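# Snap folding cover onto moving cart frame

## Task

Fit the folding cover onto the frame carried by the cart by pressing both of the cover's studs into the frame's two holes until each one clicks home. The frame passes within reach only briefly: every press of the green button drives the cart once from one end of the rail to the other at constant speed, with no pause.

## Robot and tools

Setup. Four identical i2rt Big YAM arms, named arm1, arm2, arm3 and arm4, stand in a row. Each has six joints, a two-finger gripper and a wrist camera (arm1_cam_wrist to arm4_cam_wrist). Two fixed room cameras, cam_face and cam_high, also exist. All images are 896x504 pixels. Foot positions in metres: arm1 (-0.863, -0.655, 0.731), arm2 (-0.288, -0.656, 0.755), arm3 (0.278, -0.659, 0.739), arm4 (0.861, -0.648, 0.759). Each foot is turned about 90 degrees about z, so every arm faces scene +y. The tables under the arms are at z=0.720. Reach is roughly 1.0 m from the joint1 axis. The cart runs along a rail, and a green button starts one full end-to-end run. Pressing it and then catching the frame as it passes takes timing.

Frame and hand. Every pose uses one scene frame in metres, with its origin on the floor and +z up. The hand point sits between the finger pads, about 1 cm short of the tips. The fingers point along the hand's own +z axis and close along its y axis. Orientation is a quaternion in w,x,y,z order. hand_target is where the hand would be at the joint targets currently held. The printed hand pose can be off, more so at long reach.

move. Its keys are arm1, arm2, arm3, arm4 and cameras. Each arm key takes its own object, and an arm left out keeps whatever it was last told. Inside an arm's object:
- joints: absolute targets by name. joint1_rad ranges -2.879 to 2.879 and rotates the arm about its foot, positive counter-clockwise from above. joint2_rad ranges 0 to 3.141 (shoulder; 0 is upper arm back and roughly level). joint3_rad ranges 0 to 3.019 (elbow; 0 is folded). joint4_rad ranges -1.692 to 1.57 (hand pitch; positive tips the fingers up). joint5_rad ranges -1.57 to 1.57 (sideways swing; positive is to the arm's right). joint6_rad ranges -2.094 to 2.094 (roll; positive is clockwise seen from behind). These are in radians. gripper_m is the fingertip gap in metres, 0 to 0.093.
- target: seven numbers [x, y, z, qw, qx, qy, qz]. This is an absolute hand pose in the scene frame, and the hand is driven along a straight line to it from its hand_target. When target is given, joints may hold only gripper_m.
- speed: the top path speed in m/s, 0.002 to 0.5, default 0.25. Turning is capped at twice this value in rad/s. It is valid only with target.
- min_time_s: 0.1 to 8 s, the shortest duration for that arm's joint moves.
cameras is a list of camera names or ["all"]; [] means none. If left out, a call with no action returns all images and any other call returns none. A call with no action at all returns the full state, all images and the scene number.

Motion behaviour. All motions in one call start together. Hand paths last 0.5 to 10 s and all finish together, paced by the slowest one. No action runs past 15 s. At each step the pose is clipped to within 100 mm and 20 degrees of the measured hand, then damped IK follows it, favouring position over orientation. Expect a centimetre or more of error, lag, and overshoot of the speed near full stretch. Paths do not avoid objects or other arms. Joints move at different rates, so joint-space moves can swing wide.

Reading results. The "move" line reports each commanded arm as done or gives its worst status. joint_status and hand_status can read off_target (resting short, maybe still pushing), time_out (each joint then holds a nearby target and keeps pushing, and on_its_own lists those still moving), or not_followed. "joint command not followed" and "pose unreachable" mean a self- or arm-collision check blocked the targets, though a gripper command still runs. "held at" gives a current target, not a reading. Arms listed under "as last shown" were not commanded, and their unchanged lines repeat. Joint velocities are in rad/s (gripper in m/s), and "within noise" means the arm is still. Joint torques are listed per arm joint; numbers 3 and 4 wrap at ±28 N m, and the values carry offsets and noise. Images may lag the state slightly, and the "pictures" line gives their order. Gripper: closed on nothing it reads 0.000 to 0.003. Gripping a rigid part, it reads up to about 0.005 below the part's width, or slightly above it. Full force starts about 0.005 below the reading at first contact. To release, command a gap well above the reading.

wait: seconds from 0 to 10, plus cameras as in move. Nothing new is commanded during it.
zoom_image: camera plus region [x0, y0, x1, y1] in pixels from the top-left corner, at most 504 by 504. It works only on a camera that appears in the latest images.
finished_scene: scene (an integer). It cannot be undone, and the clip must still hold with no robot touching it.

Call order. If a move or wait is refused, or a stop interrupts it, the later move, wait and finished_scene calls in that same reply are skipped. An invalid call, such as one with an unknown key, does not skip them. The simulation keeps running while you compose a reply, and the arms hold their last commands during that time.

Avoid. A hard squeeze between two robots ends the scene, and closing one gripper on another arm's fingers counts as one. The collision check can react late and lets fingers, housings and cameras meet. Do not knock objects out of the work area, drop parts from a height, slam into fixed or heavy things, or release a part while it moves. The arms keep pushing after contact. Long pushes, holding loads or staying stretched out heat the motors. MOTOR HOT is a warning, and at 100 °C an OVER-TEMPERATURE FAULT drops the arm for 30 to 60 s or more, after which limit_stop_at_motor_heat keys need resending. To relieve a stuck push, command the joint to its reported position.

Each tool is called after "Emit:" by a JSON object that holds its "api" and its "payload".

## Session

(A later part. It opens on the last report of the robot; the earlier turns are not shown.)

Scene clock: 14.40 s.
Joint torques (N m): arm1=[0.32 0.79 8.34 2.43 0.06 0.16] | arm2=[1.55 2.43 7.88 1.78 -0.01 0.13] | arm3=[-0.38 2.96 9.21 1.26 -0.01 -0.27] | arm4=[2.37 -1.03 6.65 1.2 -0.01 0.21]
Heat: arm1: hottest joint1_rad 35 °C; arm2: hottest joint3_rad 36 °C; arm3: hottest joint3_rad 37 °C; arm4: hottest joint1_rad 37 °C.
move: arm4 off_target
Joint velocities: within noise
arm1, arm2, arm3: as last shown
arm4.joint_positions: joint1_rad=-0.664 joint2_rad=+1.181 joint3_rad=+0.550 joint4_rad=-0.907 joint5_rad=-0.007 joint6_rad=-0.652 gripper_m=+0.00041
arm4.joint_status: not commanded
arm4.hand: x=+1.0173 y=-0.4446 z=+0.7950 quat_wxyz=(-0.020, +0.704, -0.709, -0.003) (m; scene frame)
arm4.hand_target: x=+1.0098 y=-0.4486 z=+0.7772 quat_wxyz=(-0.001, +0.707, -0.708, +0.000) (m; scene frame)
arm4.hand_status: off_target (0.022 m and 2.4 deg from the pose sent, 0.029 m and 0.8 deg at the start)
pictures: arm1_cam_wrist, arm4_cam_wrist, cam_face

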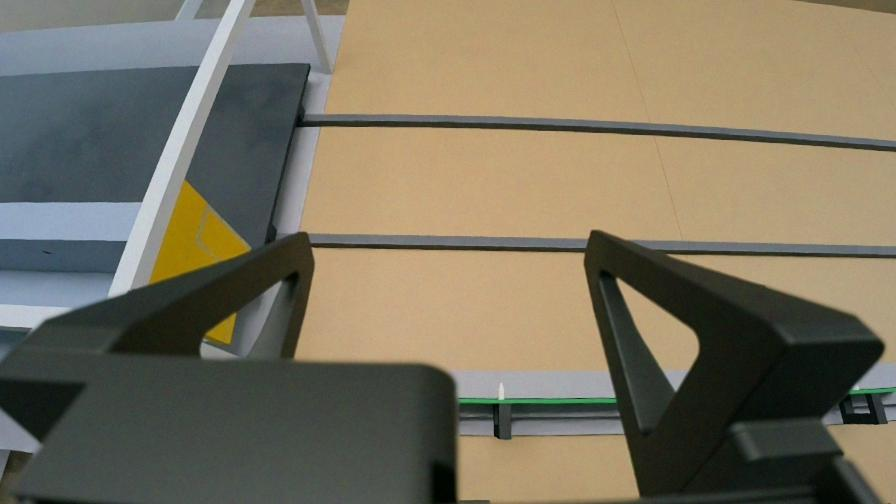

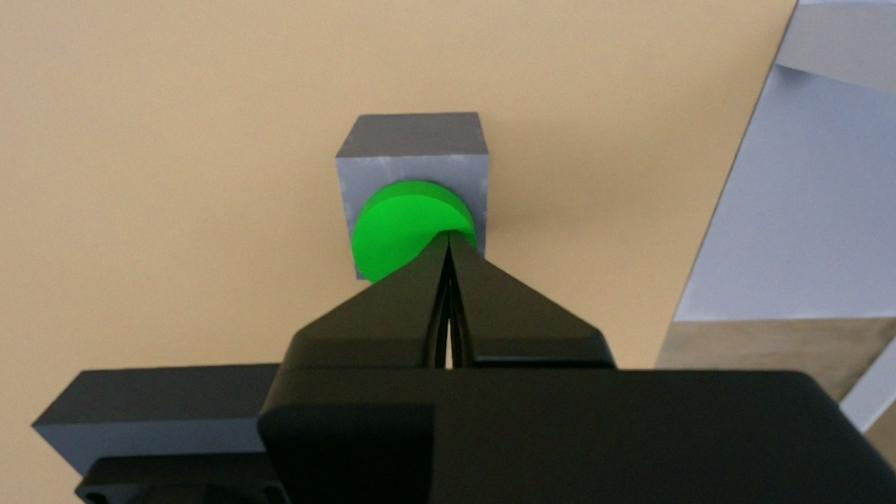

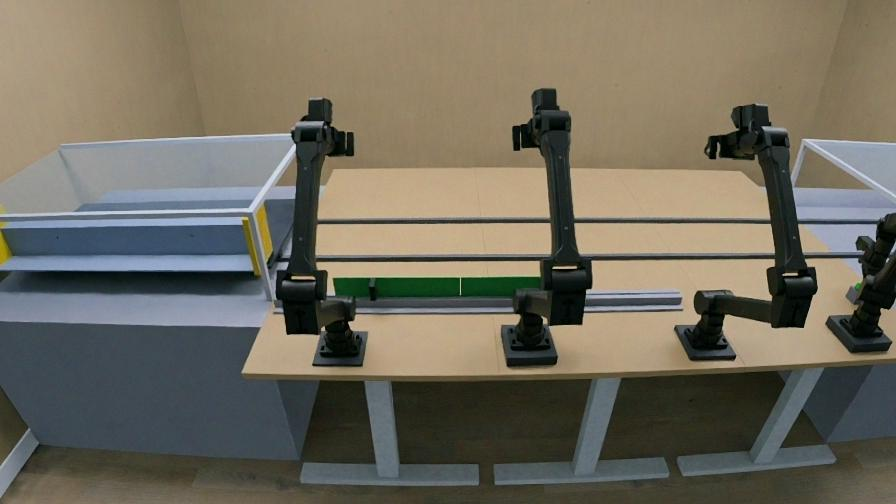

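Emit:
{"api": "move", "payload": {"arm4": {"target": [1.009, -0.446, 0.83, 0.0, 0.7071, -0.7071, 0.0]}, "cameras": ["arm1_cam_wrist","cam_face","cam_high"]}}

Emit:
{"api": "wait", "payload": {"seconds": 0.8, "cameras": ["arm1_cam_wrist","arm2_cam_wrist","cam_face","cam_high"]}}

Emit:
{"api": "wait", "payload": {"seconds": 1, "cameras": ["arm1_cam_wrist","arm2_cam_wrist","cam_face","cam_high"]}}

Emit:
{"api": "wait", "payload": {"seconds": 1, "cameras": ["arm2_cam_wrist","cam_face","arm3_cam_wrist"]}}

Emit:
{"api": "wait", "payload": {"seconds": 2, "cameras": ["arm2_cam_wrist","cam_face","arm3_cam_wrist"]}}

Emit:
{"api": "wait", "payload": {"seconds": 2, "cameras": ["arm2_cam_wrist","cam_face","arm3_cam_wrist"]}}

Scene clock: 16.20 s.
Joint torques (N m): arm1=[-0.67 0.91 8.34 2.52 0.05 0.17] | arm2=[1.9 2.32 8.01 1.84 0.04 0.15] | arm3=[0.26 3.6 8.94 1.01 -0.03 -0.31] | arm4=[1.96 -4.89 14.38 -0.38 -0.05 0.23]
Heat: arm1: hottest joint1_rad 35 °C; arm2: hottest joint3_rad 36 °C; arm3: hottest joint3_rad 38 °C; arm4: hottest joint1_rad 37 °C.
move: arm4 off_target
Joint velocities: within noise
arm1, arm2, arm3: as last shown
arm4.joint_positions: joint1_rad=-0.655 joint2_rad=+1.137 joint3_rad=+0.558 joint4_rad=-1.062 joint5_rad=-0.007 joint6_rad=-0.639 gripper_m=+0.00041
arm4.joint_status: not commanded
arm4.hand: x=+0.9966 y=-0.4677 z=+0.8076 quat_wxyz=(+0.030, +0.703, -0.711, +0.004) (m; scene frame)
arm4.hand_target: x=+1.0087 y=-0.4466 z=+0.8296 quat_wxyz=(+0.000, +0.705, -0.710, +0.000) (m; scene frame)
arm4.hand_status: off_target (0.034 m and 3.6 deg from the pose sent, 0.036 m and 2.4 deg at the start)
pictures: arm1_cam_wrist, cam_face, cam_high

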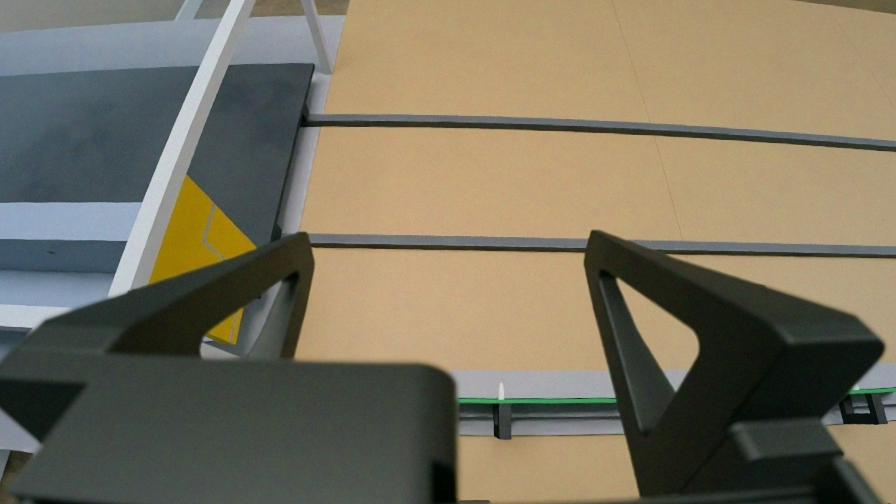

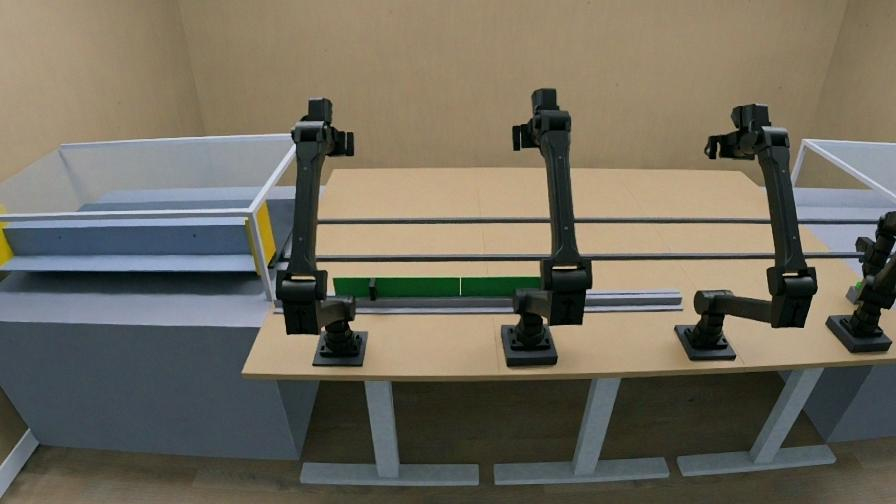

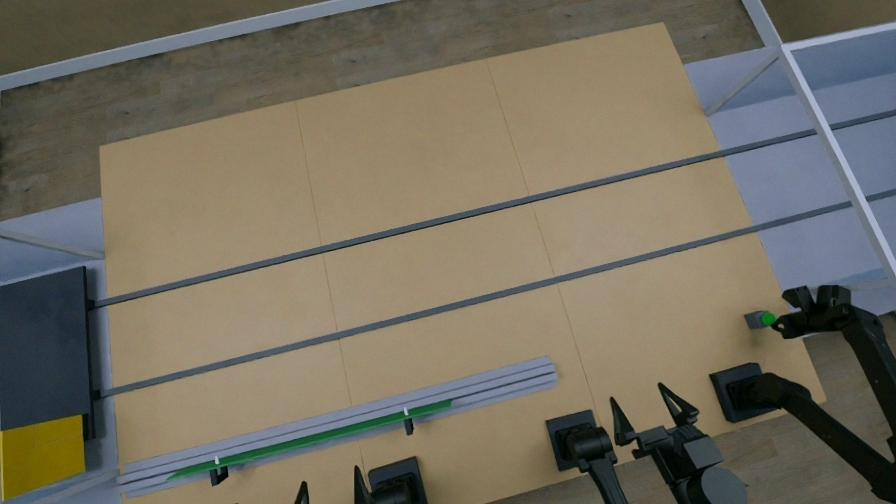

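Scene clock: 17.00 s.
Joint torques (N m): arm1=[-0.73 1.67 8.18 2.41 0 0.2] | arm2=[2.02 2.73 7.91 1.85 -0.03 0.15] | arm3=[-0.91 2.73 9.06 0.91 -0.04 -0.27] | arm4=[2.26 -5.83 14.27 -0.49 -0.09 0.2]
Heat: arm1: hottest joint1_rad 35 °C; arm2: hottest joint3_rad 36 °C; arm3: hottest joint3_rad 38 °C; arm4: hottest joint1_rad 37 °C.
Joint velocities: within noise
arm1.joint_positions: joint1_rad=-0.009 joint2_rad=+0.590 joint3_rad=+1.385 joint4_rad=-1.320 joint5_rad=+0.002 joint6_rad=-0.014 gripper_m=+0.09396
arm1.joint_status: not commanded
arm1.hand: x=-0.8605 y=-0.4268 z=+1.2764 quat_wxyz=(-0.354, +0.617, -0.609, -0.350) (m; scene frame)
arm1.hand_target: x=-0.8629 y=-0.4287 z=+1.2847 quat_wxyz=(-0.360, +0.610, -0.605, -0.365) (m; scene frame)
arm1.hand_status: not commanded
arm2.joint_positions: joint1_rad=-0.011 joint2_rad=+0.588 joint3_rad=+1.377 joint4_rad=-1.317 joint5_rad=+0.001 joint6_rad=-0.017 gripper_m=+0.09396
arm2.joint_status: not commanded
arm2.hand: x=-0.2861 y=-0.4270 z=+1.2982 quat_wxyz=(-0.347, +0.624, -0.602, -0.357) (m; scene frame)
arm2.hand_target: x=-0.2884 y=-0.4299 z=+1.3092 quat_wxyz=(-0.353, +0.617, -0.596, -0.372) (m; scene frame)
arm2.hand_status: not commanded
arm3.joint_positions: joint1_rad=+0.005 joint2_rad=+0.579 joint3_rad=+1.350 joint4_rad=-1.290 joint5_rad=-0.001 joint6_rad=+0.010 gripper_m=+0.09396
arm3.joint_status: not commanded
arm3.hand: x=+0.2856 y=-0.4295 z=+1.2776 quat_wxyz=(-0.356, +0.601, -0.620, -0.357) (m; scene frame)
arm3.hand_target: x=+0.2876 y=-0.4323 z=+1.2925 quat_wxyz=(-0.366, +0.598, -0.616, -0.359) (m; scene frame)
arm3.hand_status: not commanded
arm4.joint_positions: joint1_rad=-0.655 joint2_rad=+1.137 joint3_rad=+0.558 joint4_rad=-1.062 joint5_rad=-0.007 joint6_rad=-0.639 gripper_m=+0.00041
arm4.joint_status: not commanded
arm4.hand: x=+0.9966 y=-0.4677 z=+0.8076 quat_wxyz=(+0.030, +0.703, -0.711, +0.004) (m; scene frame)
arm4.hand_target: x=+1.0087 y=-0.4466 z=+0.8296 quat_wxyz=(+0.000, +0.705, -0.710, +0.000) (m; scene frame)
arm4.hand_status: off_target (0.034 m and 3.6 deg from the pose sent, 0.036 m and 2.4 deg at the start)
wait: 0.80 s; at rest by 0.27 s
pictures: arm1_cam_wrist, arm2_cam_wrist, cam_face, cam_high

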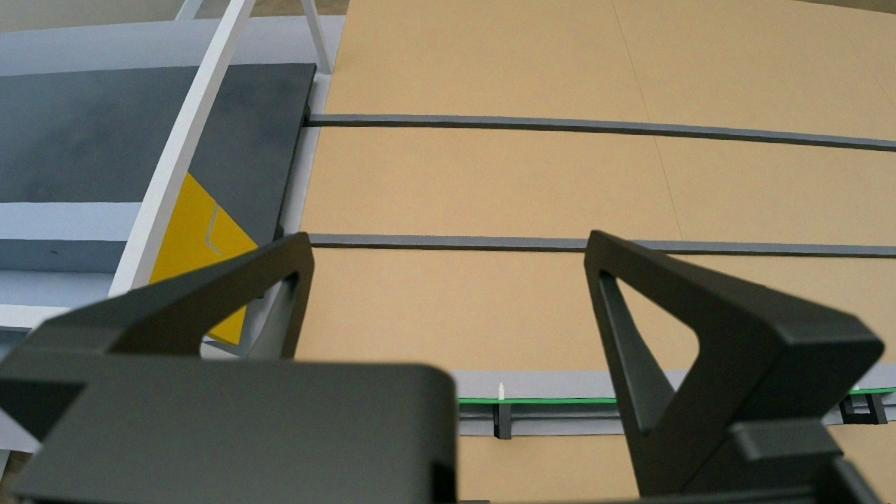

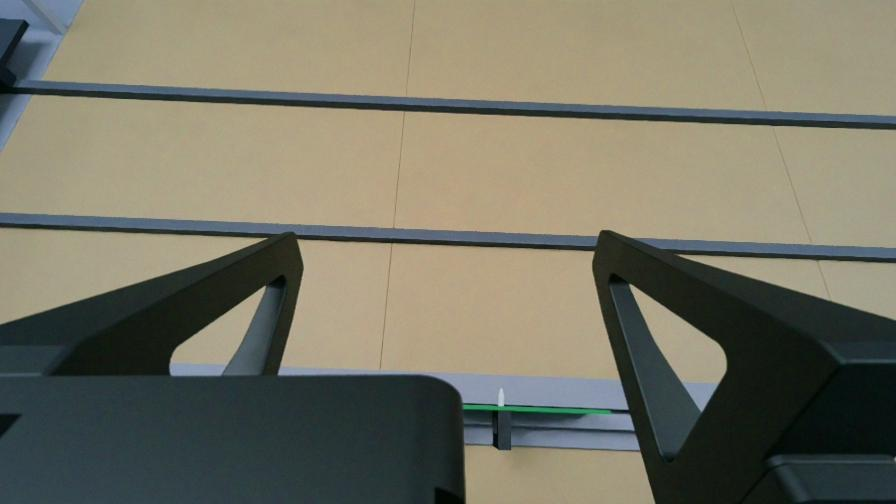

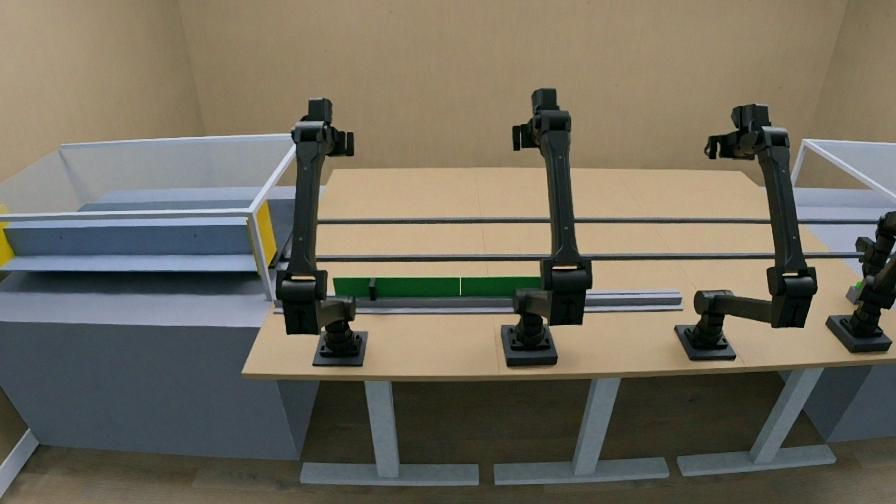

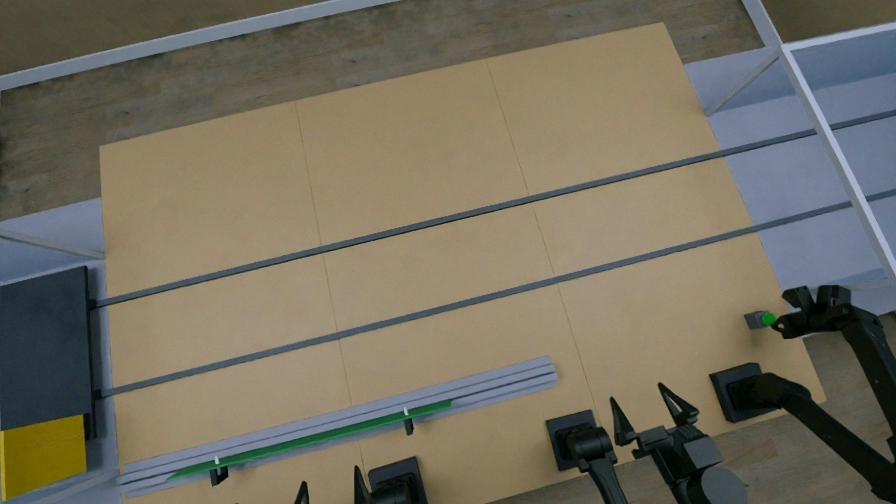

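Scene clock: 18.00 s.
Joint torques (N m): arm1=[-0.38 1.44 8.21 2.67 0.04 0.2] | arm2=[1.96 1.9 8.02 2 -0.02 0.11] | arm3=[-0.15 2.73 9.24 1.24 0.05 -0.23] | arm4=[2.37 -5.01 14.22 -0.23 -0.06 0.21]
Heat: arm1: hottest joint1_rad 35 °C; arm2: hottest joint3_rad 36 °C; arm3: hottest joint3_rad 38 °C; arm4: hottest joint1_rad 37 °C.
Joint velocities: within noise
arm1.joint_positions: joint1_rad=-0.009 joint2_rad=+0.590 joint3_rad=+1.385 joint4_rad=-1.320 joint5_rad=+0.002 joint6_rad=-0.014 gripper_m=+0.09396
arm1.joint_status: not commanded
arm1.hand: x=-0.8605 y=-0.4268 z=+1.2764 quat_wxyz=(-0.354, +0.617, -0.609, -0.350) (m; scene frame)
arm1.hand_target: x=-0.8629 y=-0.4287 z=+1.2847 quat_wxyz=(-0.360, +0.610, -0.605, -0.365) (m; scene frame)
arm1.hand_status: not commanded
arm2.joint_positions: joint1_rad=-0.011 joint2_rad=+0.588 joint3_rad=+1.377 joint4_rad=-1.317 joint5_rad=+0.001 joint6_rad=-0.017 gripper_m=+0.09396
arm2.joint_status: not commanded
arm2.hand: x=-0.2861 y=-0.4270 z=+1.2982 quat_wxyz=(-0.347, +0.624, -0.602, -0.357) (m; scene frame)
arm2.hand_target: x=-0.2884 y=-0.4299 z=+1.3092 quat_wxyz=(-0.353, +0.617, -0.596, -0.372) (m; scene frame)
arm2.hand_status: not commanded
arm3.joint_positions: joint1_rad=+0.005 joint2_rad=+0.579 joint3_rad=+1.350 joint4_rad=-1.290 joint5_rad=-0.001 joint6_rad=+0.010 gripper_m=+0.09396
arm3.joint_status: not commanded
arm3.hand: x=+0.2856 y=-0.4295 z=+1.2776 quat_wxyz=(-0.356, +0.601, -0.620, -0.357) (m; scene frame)
arm3.hand_target: x=+0.2876 y=-0.4323 z=+1.2925 quat_wxyz=(-0.366, +0.598, -0.616, -0.359) (m; scene frame)
arm3.hand_status: not commanded
arm4.joint_positions: joint1_rad=-0.655 joint2_rad=+1.137 joint3_rad=+0.558 joint4_rad=-1.062 joint5_rad=-0.007 joint6_rad=-0.639 gripper_m=+0.00041
arm4.joint_status: not commanded
arm4.hand: x=+0.9966 y=-0.4677 z=+0.8076 quat_wxyz=(+0.030, +0.703, -0.711, +0.004) (m; scene frame)
arm4.hand_target: x=+1.0087 y=-0.4466 z=+0.8296 quat_wxyz=(+0.000, +0.705, -0.710, +0.000) (m; scene frame)
arm4.hand_status: off_target (0.034 m and 3.6 deg from the pose sent, 0.036 m and 2.4 deg at the start)
wait: 1.00 s; at rest by 0.27 s
pictures: arm1_cam_wrist, arm2_cam_wrist, cam_face, cam_high

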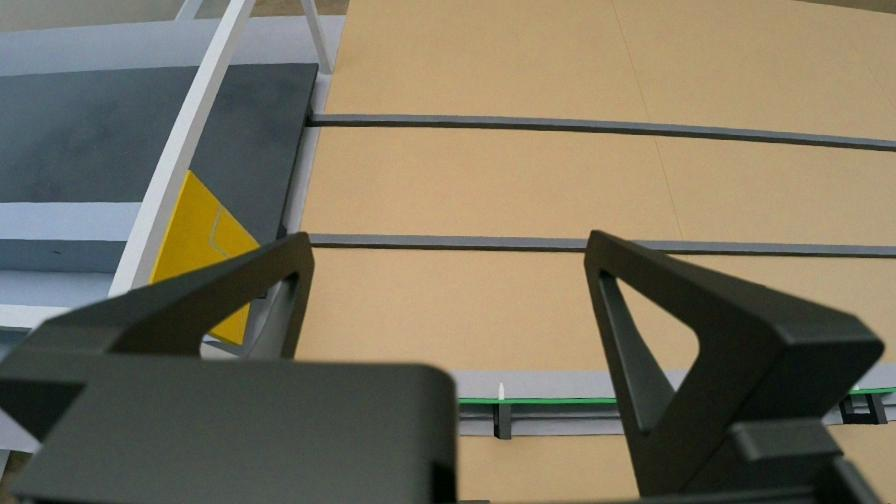

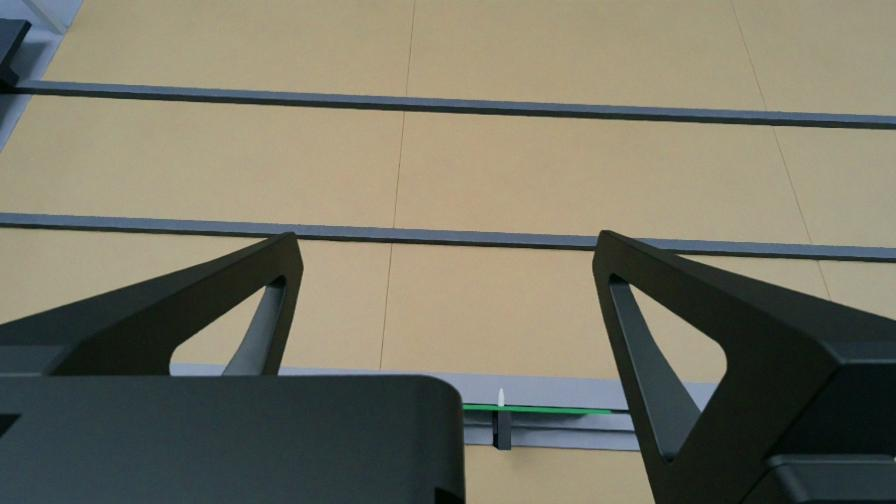

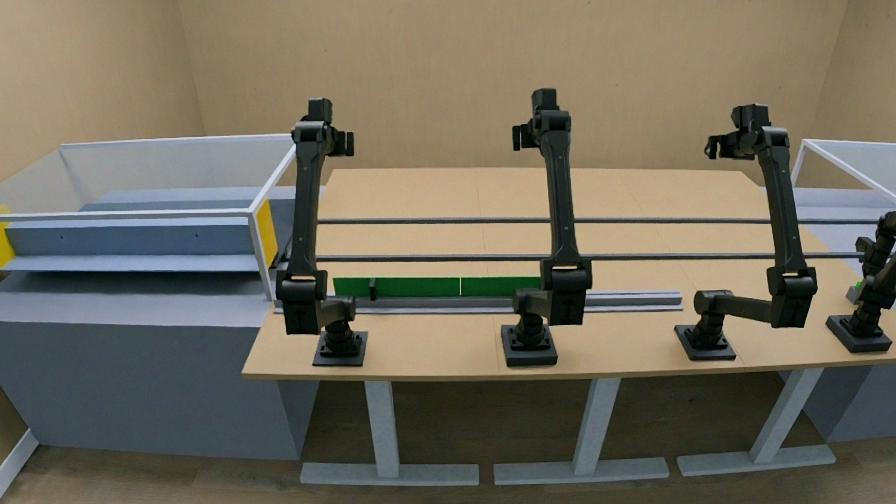

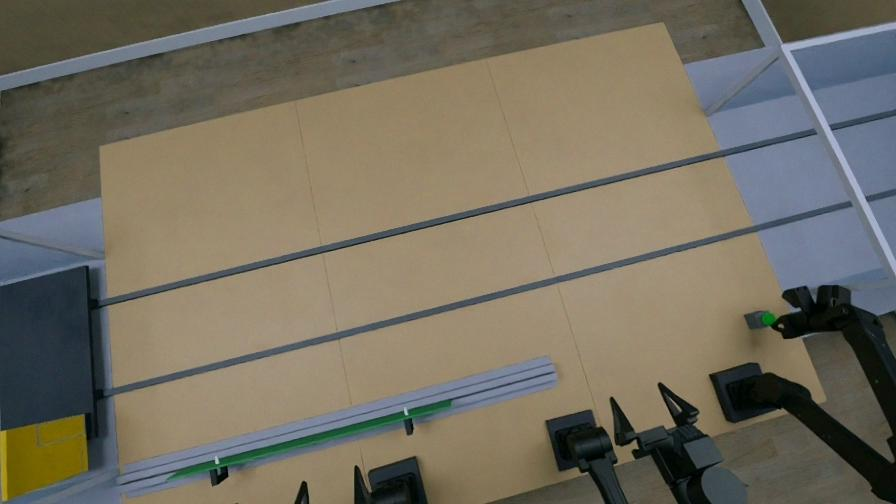

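Scene clock: 19.00 s.
Joint torques (N m): arm1=[-0.44 0.91 8.1 2.65 0.02 0.14] | arm2=[1.73 2.78 8.02 1.87 0.03 0.14] | arm3=[0.09 2.32 9.29 1.31 0.03 -0.3] | arm4=[2.43 -4.78 14.06 -0.21 -0.04 0.21]
Heat: arm1: hottest joint1_rad 35 °C; arm2: hottest joint3_rad 36 °C; arm3: hottest joint3_rad 38 °C; arm4: hottest joint1_rad 37 °C.
Joint velocities: within noise
arm1.joint_positions: joint1_rad=-0.009 joint2_rad=+0.590 joint3_rad=+1.385 joint4_rad=-1.320 joint5_rad=+0.002 joint6_rad=-0.014 gripper_m=+0.09396
arm1.joint_status: not commanded
arm1.hand: x=-0.8605 y=-0.4268 z=+1.2764 quat_wxyz=(-0.354, +0.617, -0.609, -0.350) (m; scene frame)
arm1.hand_target: x=-0.8629 y=-0.4287 z=+1.2847 quat_wxyz=(-0.360, +0.610, -0.605, -0.365) (m; scene frame)
arm1.hand_status: not commanded
arm2.joint_positions: joint1_rad=-0.011 joint2_rad=+0.588 joint3_rad=+1.377 joint4_rad=-1.317 joint5_rad=+0.001 joint6_rad=-0.017 gripper_m=+0.09396
arm2.joint_status: not commanded
arm2.hand: x=-0.2861 y=-0.4270 z=+1.2982 quat_wxyz=(-0.347, +0.624, -0.602, -0.357) (m; scene frame)
arm2.hand_target: x=-0.2884 y=-0.4299 z=+1.3092 quat_wxyz=(-0.353, +0.617, -0.596, -0.372) (m; scene frame)
arm2.hand_status: not commanded
arm3.joint_positions: joint1_rad=+0.005 joint2_rad=+0.579 joint3_rad=+1.350 joint4_rad=-1.290 joint5_rad=-0.001 joint6_rad=+0.010 gripper_m=+0.09396
arm3.joint_status: not commanded
arm3.hand: x=+0.2856 y=-0.4295 z=+1.2776 quat_wxyz=(-0.356, +0.601, -0.620, -0.357) (m; scene frame)
arm3.hand_target: x=+0.2876 y=-0.4323 z=+1.2925 quat_wxyz=(-0.366, +0.598, -0.616, -0.359) (m; scene frame)
arm3.hand_status: not commanded
arm4.joint_positions: joint1_rad=-0.655 joint2_rad=+1.137 joint3_rad=+0.558 joint4_rad=-1.062 joint5_rad=-0.007 joint6_rad=-0.639 gripper_m=+0.00041
arm4.joint_status: not commanded
arm4.hand: x=+0.9966 y=-0.4677 z=+0.8076 quat_wxyz=(+0.030, +0.703, -0.711, +0.004) (m; scene frame)
arm4.hand_target: x=+1.0087 y=-0.4466 z=+0.8296 quat_wxyz=(+0.000, +0.705, -0.710, +0.000) (m; scene frame)
arm4.hand_status: off_target (0.034 m and 3.6 deg from the pose sent, 0.036 m and 2.4 deg at the start)
wait: 1.00 s; at rest by 0.27 s
pictures: arm2_cam_wrist, arm3_cam_wrist, cam_face

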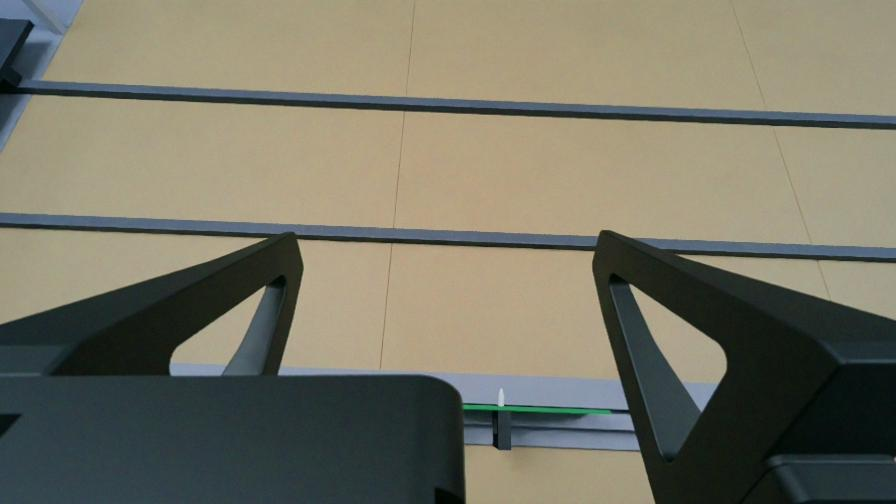

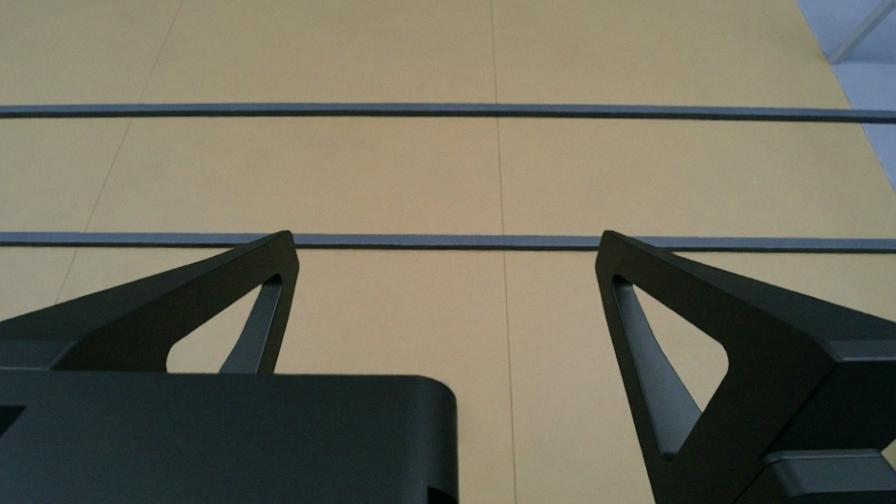

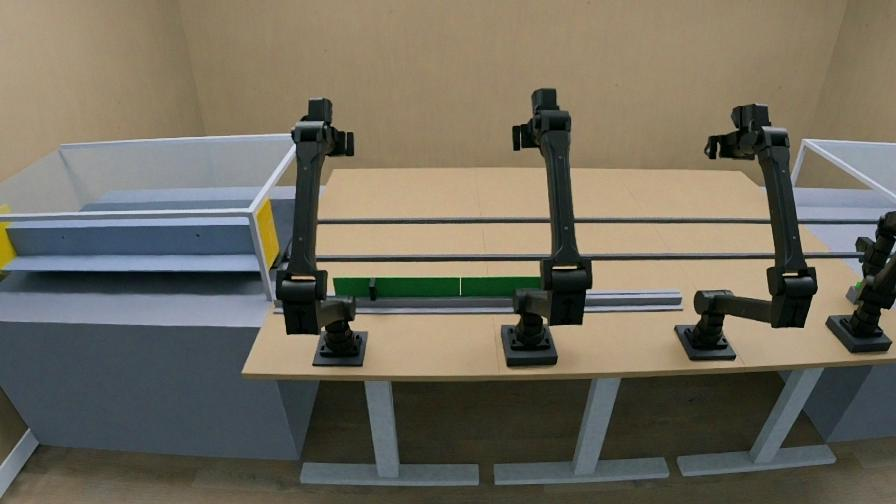

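Scene clock: 21.00 s.
Joint torques (N m): arm1=[-0.56 2.02 8.2 2.67 0.05 0.15] | arm2=[2.14 2.02 7.87 2 0.02 0.13] | arm3=[-1.44 3.31 9.16 1.09 -0.02 -0.25] | arm4=[2.37 -5.83 14 -0.24 -0.1 0.29]
Heat: arm1: hottest joint1_rad 35 °C; arm2: hottest joint3_rad 36 °C; arm3: hottest joint3_rad 39 °C; arm4: hottest joint1_rad 37 °C.
Joint velocities: within noise
arm1.joint_positions: joint1_rad=-0.009 joint2_rad=+0.590 joint3_rad=+1.385 joint4_rad=-1.320 joint5_rad=+0.002 joint6_rad=-0.014 gripper_m=+0.09396
arm1.joint_status: not commanded
arm1.hand: x=-0.8605 y=-0.4268 z=+1.2764 quat_wxyz=(-0.354, +0.617, -0.609, -0.350) (m; scene frame)
arm1.hand_target: x=-0.8629 y=-0.4287 z=+1.2847 quat_wxyz=(-0.360, +0.610, -0.605, -0.365) (m; scene frame)
arm1.hand_status: not commanded
arm2.joint_positions: joint1_rad=-0.011 joint2_rad=+0.588 joint3_rad=+1.377 joint4_rad=-1.317 joint5_rad=+0.001 joint6_rad=-0.017 gripper_m=+0.09396
arm2.joint_status: not commanded
arm2.hand: x=-0.2861 y=-0.4270 z=+1.2982 quat_wxyz=(-0.347, +0.624, -0.602, -0.357) (m; scene frame)
arm2.hand_target: x=-0.2884 y=-0.4299 z=+1.3092 quat_wxyz=(-0.353, +0.617, -0.596, -0.372) (m; scene frame)
arm2.hand_status: not commanded
arm3.joint_positions: joint1_rad=+0.005 joint2_rad=+0.579 joint3_rad=+1.350 joint4_rad=-1.290 joint5_rad=-0.001 joint6_rad=+0.010 gripper_m=+0.09396
arm3.joint_status: not commanded
arm3.hand: x=+0.2856 y=-0.4295 z=+1.2776 quat_wxyz=(-0.356, +0.601, -0.620, -0.357) (m; scene frame)
arm3.hand_target: x=+0.2876 y=-0.4323 z=+1.2925 quat_wxyz=(-0.366, +0.598, -0.616, -0.359) (m; scene frame)
arm3.hand_status: not commanded
arm4.joint_positions: joint1_rad=-0.655 joint2_rad=+1.137 joint3_rad=+0.558 joint4_rad=-1.062 joint5_rad=-0.007 joint6_rad=-0.639 gripper_m=+0.00041
arm4.joint_status: not commanded
arm4.hand: x=+0.9966 y=-0.4677 z=+0.8076 quat_wxyz=(+0.030, +0.703, -0.711, +0.004) (m; scene frame)
arm4.hand_target: x=+1.0087 y=-0.4466 z=+0.8296 quat_wxyz=(+0.000, +0.705, -0.710, +0.000) (m; scene frame)
arm4.hand_status: off_target (0.034 m and 3.6 deg from the pose sent, 0.036 m and 2.4 deg at the start)
wait: 2.00 s; at rest by 0.27 s
pictures: arm2_cam_wrist, arm3_cam_wrist, cam_face

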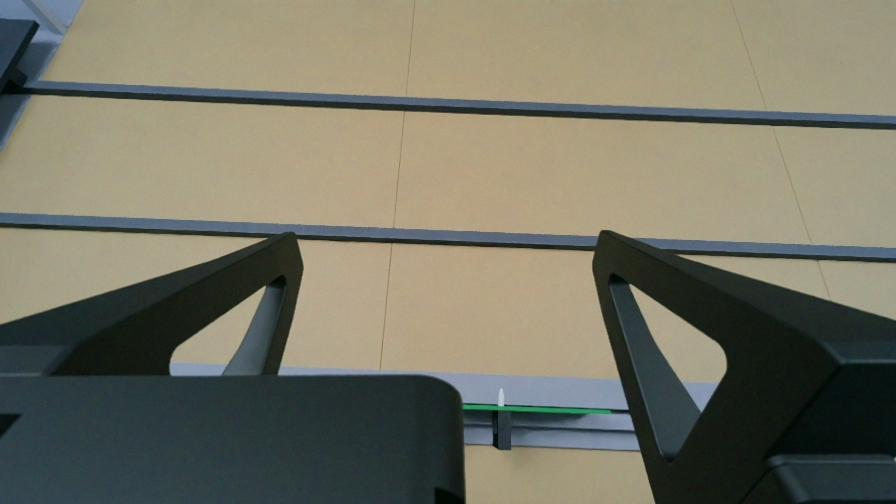

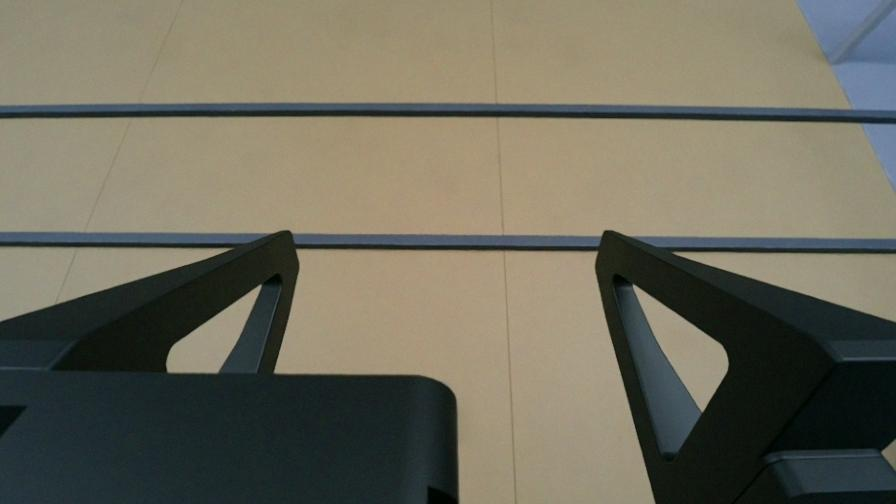

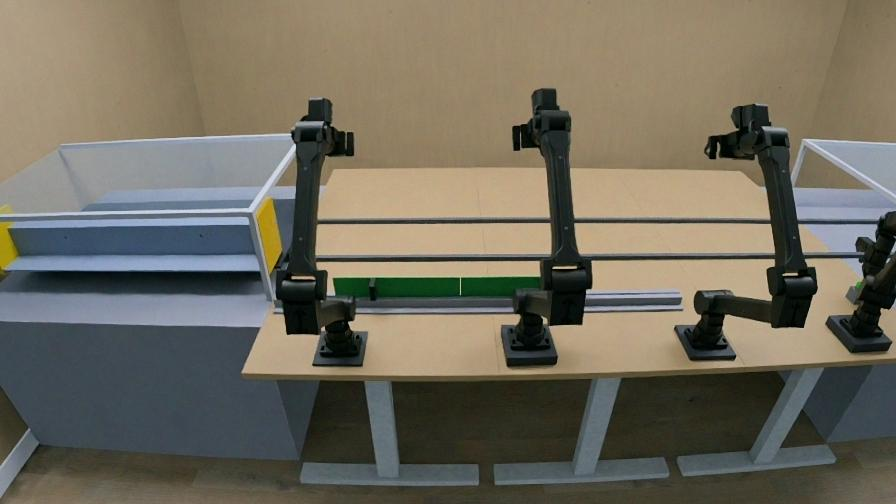

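Scene clock: 23.00 s.
Joint torques (N m): arm1=[-0.21 1.26 8.34 2.71 -0.01 0.14] | arm2=[2.08 1.85 8.01 1.76 0.03 0.15] | arm3=[-0.15 2.78 9.18 1.22 -0.03 -0.27] | arm4=[2.55 -5.77 14.23 -0.35 -0.07 0.22]
Heat: arm1: hottest joint1_rad 35 °C; arm2: hottest joint3_rad 36 °C; arm3: hottest joint3_rad 39 °C; arm4: hottest joint1_rad 37 °C.
Joint velocities: within noise
arm1.joint_positions: joint1_rad=-0.009 joint2_rad=+0.590 joint3_rad=+1.385 joint4_rad=-1.320 joint5_rad=+0.002 joint6_rad=-0.014 gripper_m=+0.09396
arm1.joint_status: not commanded
arm1.hand: x=-0.8605 y=-0.4268 z=+1.2764 quat_wxyz=(-0.354, +0.617, -0.609, -0.350) (m; scene frame)
arm1.hand_target: x=-0.8629 y=-0.4287 z=+1.2847 quat_wxyz=(-0.360, +0.610, -0.605, -0.365) (m; scene frame)
arm1.hand_status: not commanded
arm2.joint_positions: joint1_rad=-0.011 joint2_rad=+0.588 joint3_rad=+1.377 joint4_rad=-1.317 joint5_rad=+0.001 joint6_rad=-0.017 gripper_m=+0.09396
arm2.joint_status: not commanded
arm2.hand: x=-0.2861 y=-0.4270 z=+1.2982 quat_wxyz=(-0.347, +0.624, -0.602, -0.357) (m; scene frame)
arm2.hand_target: x=-0.2884 y=-0.4299 z=+1.3092 quat_wxyz=(-0.353, +0.617, -0.596, -0.372) (m; scene frame)
arm2.hand_status: not commanded
arm3.joint_positions: joint1_rad=+0.005 joint2_rad=+0.579 joint3_rad=+1.350 joint4_rad=-1.290 joint5_rad=-0.001 joint6_rad=+0.010 gripper_m=+0.09396
arm3.joint_status: not commanded
arm3.hand: x=+0.2856 y=-0.4295 z=+1.2776 quat_wxyz=(-0.356, +0.601, -0.620, -0.357) (m; scene frame)
arm3.hand_target: x=+0.2876 y=-0.4323 z=+1.2925 quat_wxyz=(-0.366, +0.598, -0.616, -0.359) (m; scene frame)
arm3.hand_status: not commanded
arm4.joint_positions: joint1_rad=-0.655 joint2_rad=+1.137 joint3_rad=+0.558 joint4_rad=-1.062 joint5_rad=-0.007 joint6_rad=-0.639 gripper_m=+0.00041
arm4.joint_status: not commanded
arm4.hand: x=+0.9966 y=-0.4677 z=+0.8076 quat_wxyz=(+0.030, +0.703, -0.711, +0.004) (m; scene frame)
arm4.hand_target: x=+1.0087 y=-0.4466 z=+0.8296 quat_wxyz=(+0.000, +0.705, -0.710, +0.000) (m; scene frame)
arm4.hand_status: off_target (0.034 m and 3.6 deg from the pose sent, 0.036 m and 2.4 deg at the start)
wait: 2.00 s; at rest by 0.27 s
pictures: arm2_cam_wrist, arm3_cam_wrist, cam_face

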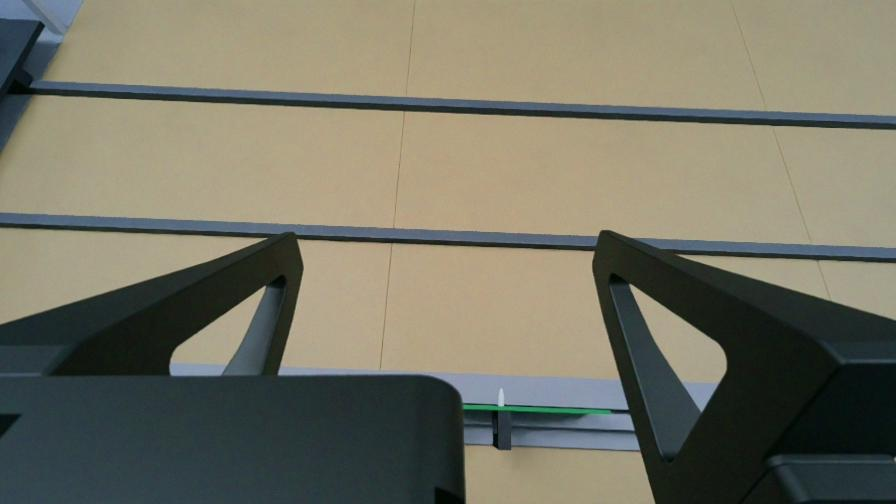

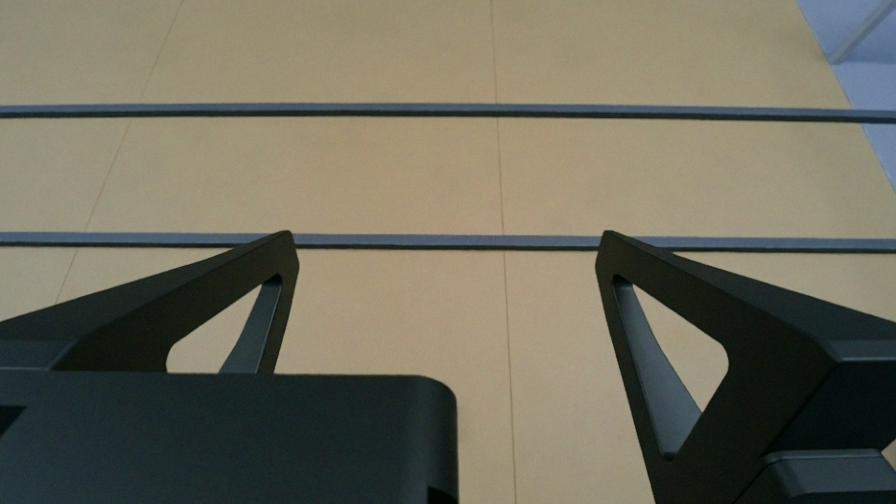

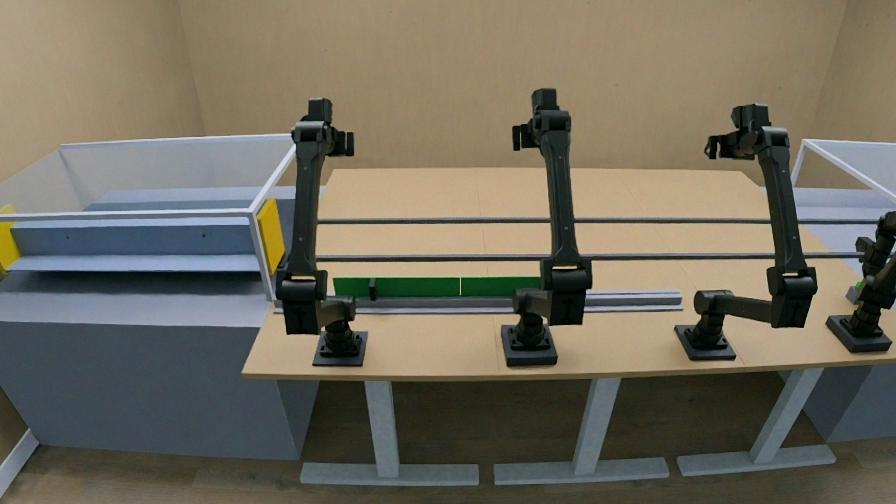

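Emit:
{"api": "move", "payload": {"arm1": {"target": [-0.79, -0.475, 0.93, -0.1228, 0.6964, -0.6964, -0.1228]}, "arm2": {"target": [-0.21, -0.475, 0.93, -0.1228, 0.6964, -0.6964, -0.1228]}, "arm4": {"target": [1.009, -0.48, 0.88, 0.0, 0.7071, -0.7071, 0.0]}, "cameras": ["all"]}}

Scene clock: 28.00 s.
Joint torques (N m): arm1=[-2.37 0.38 9.25 1.58 -0.05 -0.1] | arm2=[-0.56 2.08 8.16 1.09 0.01 -0.1] | arm3=[0.67 2.73 9.06 1.1 0 -0.29] | arm4=[0.73 -3.08 15.57 -0.27 0.01 0.09]
Heat: arm1: hottest joint1_rad 35 °C; arm2: hottest joint3_rad 37 °C; arm3: hottest joint3_rad 40 °C; arm4: hottest joint1_rad 37 °C.
move: arm1 done; arm2 done; arm4 off_target
Joint velocities: within noise
arm1.joint_positions: joint1_rad=-0.528 joint2_rad=+0.556 joint3_rad=+0.681 joint4_rad=-1.400 joint5_rad=-0.179 joint6_rad=-0.490 gripper_m=+0.09396
arm1.joint_status: not commanded
arm1.hand: x=-0.7965 y=-0.4777 z=+0.9315 quat_wxyz=(-0.114, +0.696, -0.697, -0.126) (m; scene frame)
arm1.hand_target: x=-0.7928 y=-0.4755 z=+0.9309 quat_wxyz=(-0.120, +0.698, -0.695, -0.125) (m; scene frame)
arm1.hand_status: done (0.007 m and 1.0 deg from the pose sent, 0.357 m and 39.8 deg at the start)
arm2.joint_positions: joint1_rad=-0.567 joint2_rad=+0.552 joint3_rad=+0.622 joint4_rad=-1.336 joint5_rad=-0.173 joint6_rad=-0.507 gripper_m=+0.09396
arm2.joint_status: not commanded
arm2.hand: x=-0.2156 y=-0.4767 z=+0.9337 quat_wxyz=(-0.118, +0.697, -0.696, -0.127) (m; scene frame)
arm2.hand_target: x=-0.2115 y=-0.4756 z=+0.9310 quat_wxyz=(-0.121, +0.696, -0.697, -0.124) (m; scene frame)
arm2.hand_status: done (0.007 m and 0.7 deg from the pose sent, 0.379 m and 39.8 deg at the start)
arm3: as last shown
arm4.joint_positions: joint1_rad=-0.713 joint2_rad=+0.982 joint3_rad=+0.598 joint4_rad=-1.261 joint5_rad=-0.007 joint6_rad=-0.719 gripper_m=+0.00041
arm4.joint_status: not commanded
arm4.hand: x=+0.9915 y=-0.4935 z=+0.8539 quat_wxyz=(+0.033, +0.711, -0.703, +0.002) (m; scene frame)
arm4.hand_target: x=+1.0072 y=-0.4789 z=+0.8788 quat_wxyz=(+0.000, +0.710, -0.704, +0.000) (m; scene frame)
arm4.hand_status: off_target (0.034 m and 3.8 deg from the pose sent, 0.074 m and 3.6 deg at the start)
pictures: arm1_cam_wrist, arm2_cam_wrist, arm3_cam_wrist, arm4_cam_wrist, cam_face, cam_high

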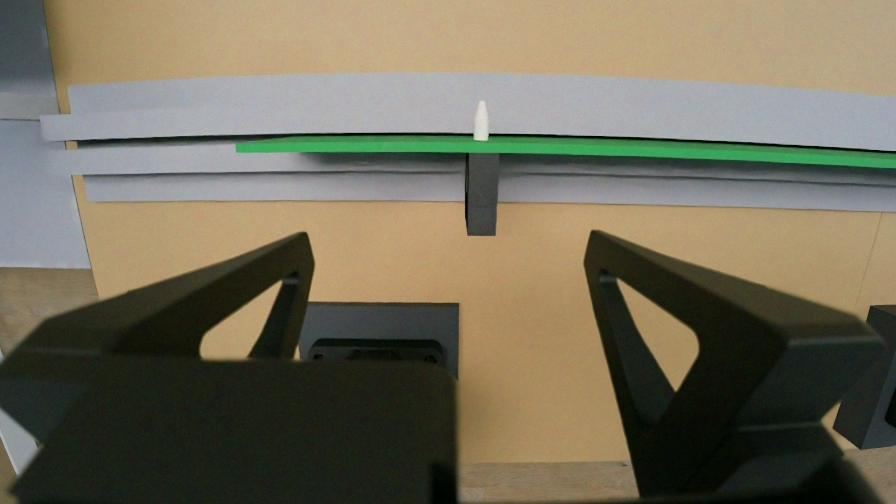

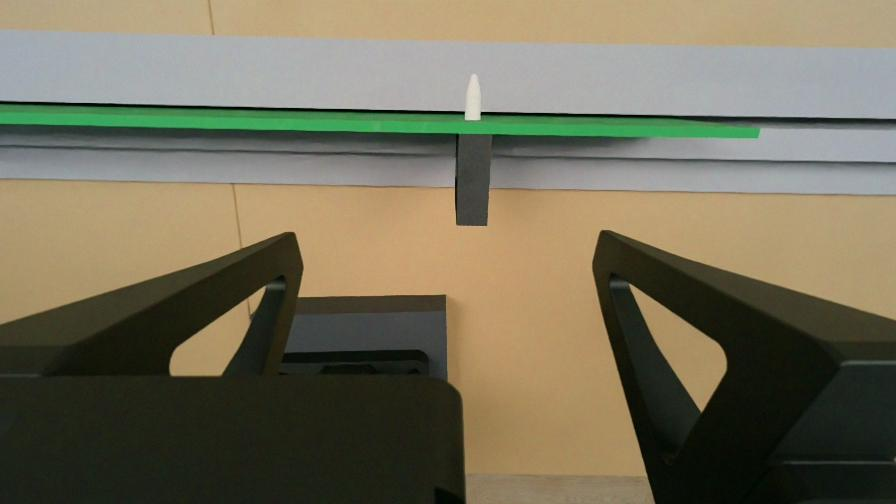

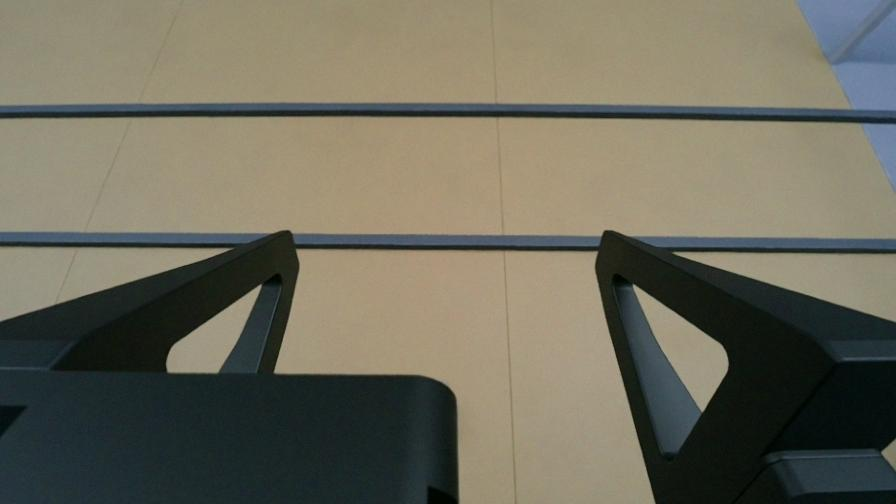

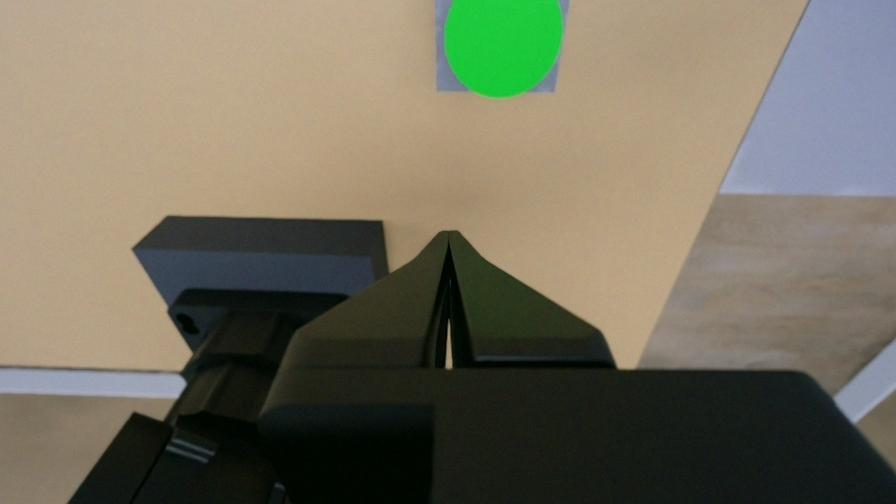

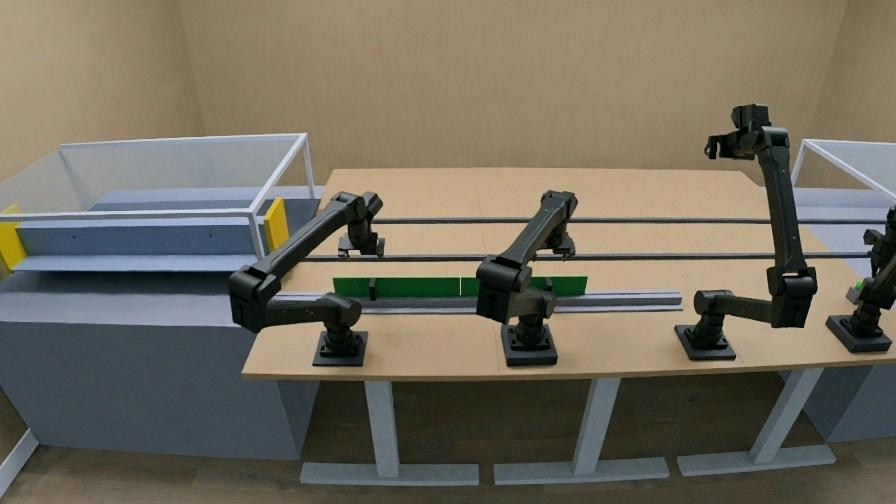

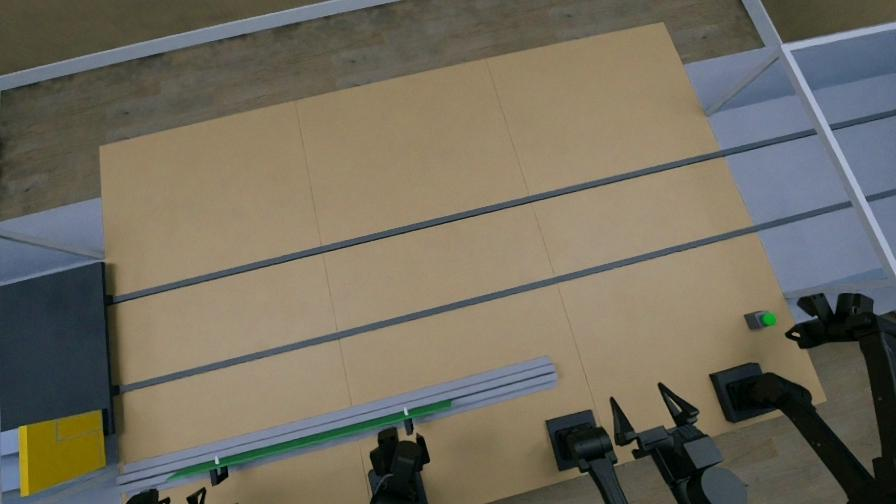

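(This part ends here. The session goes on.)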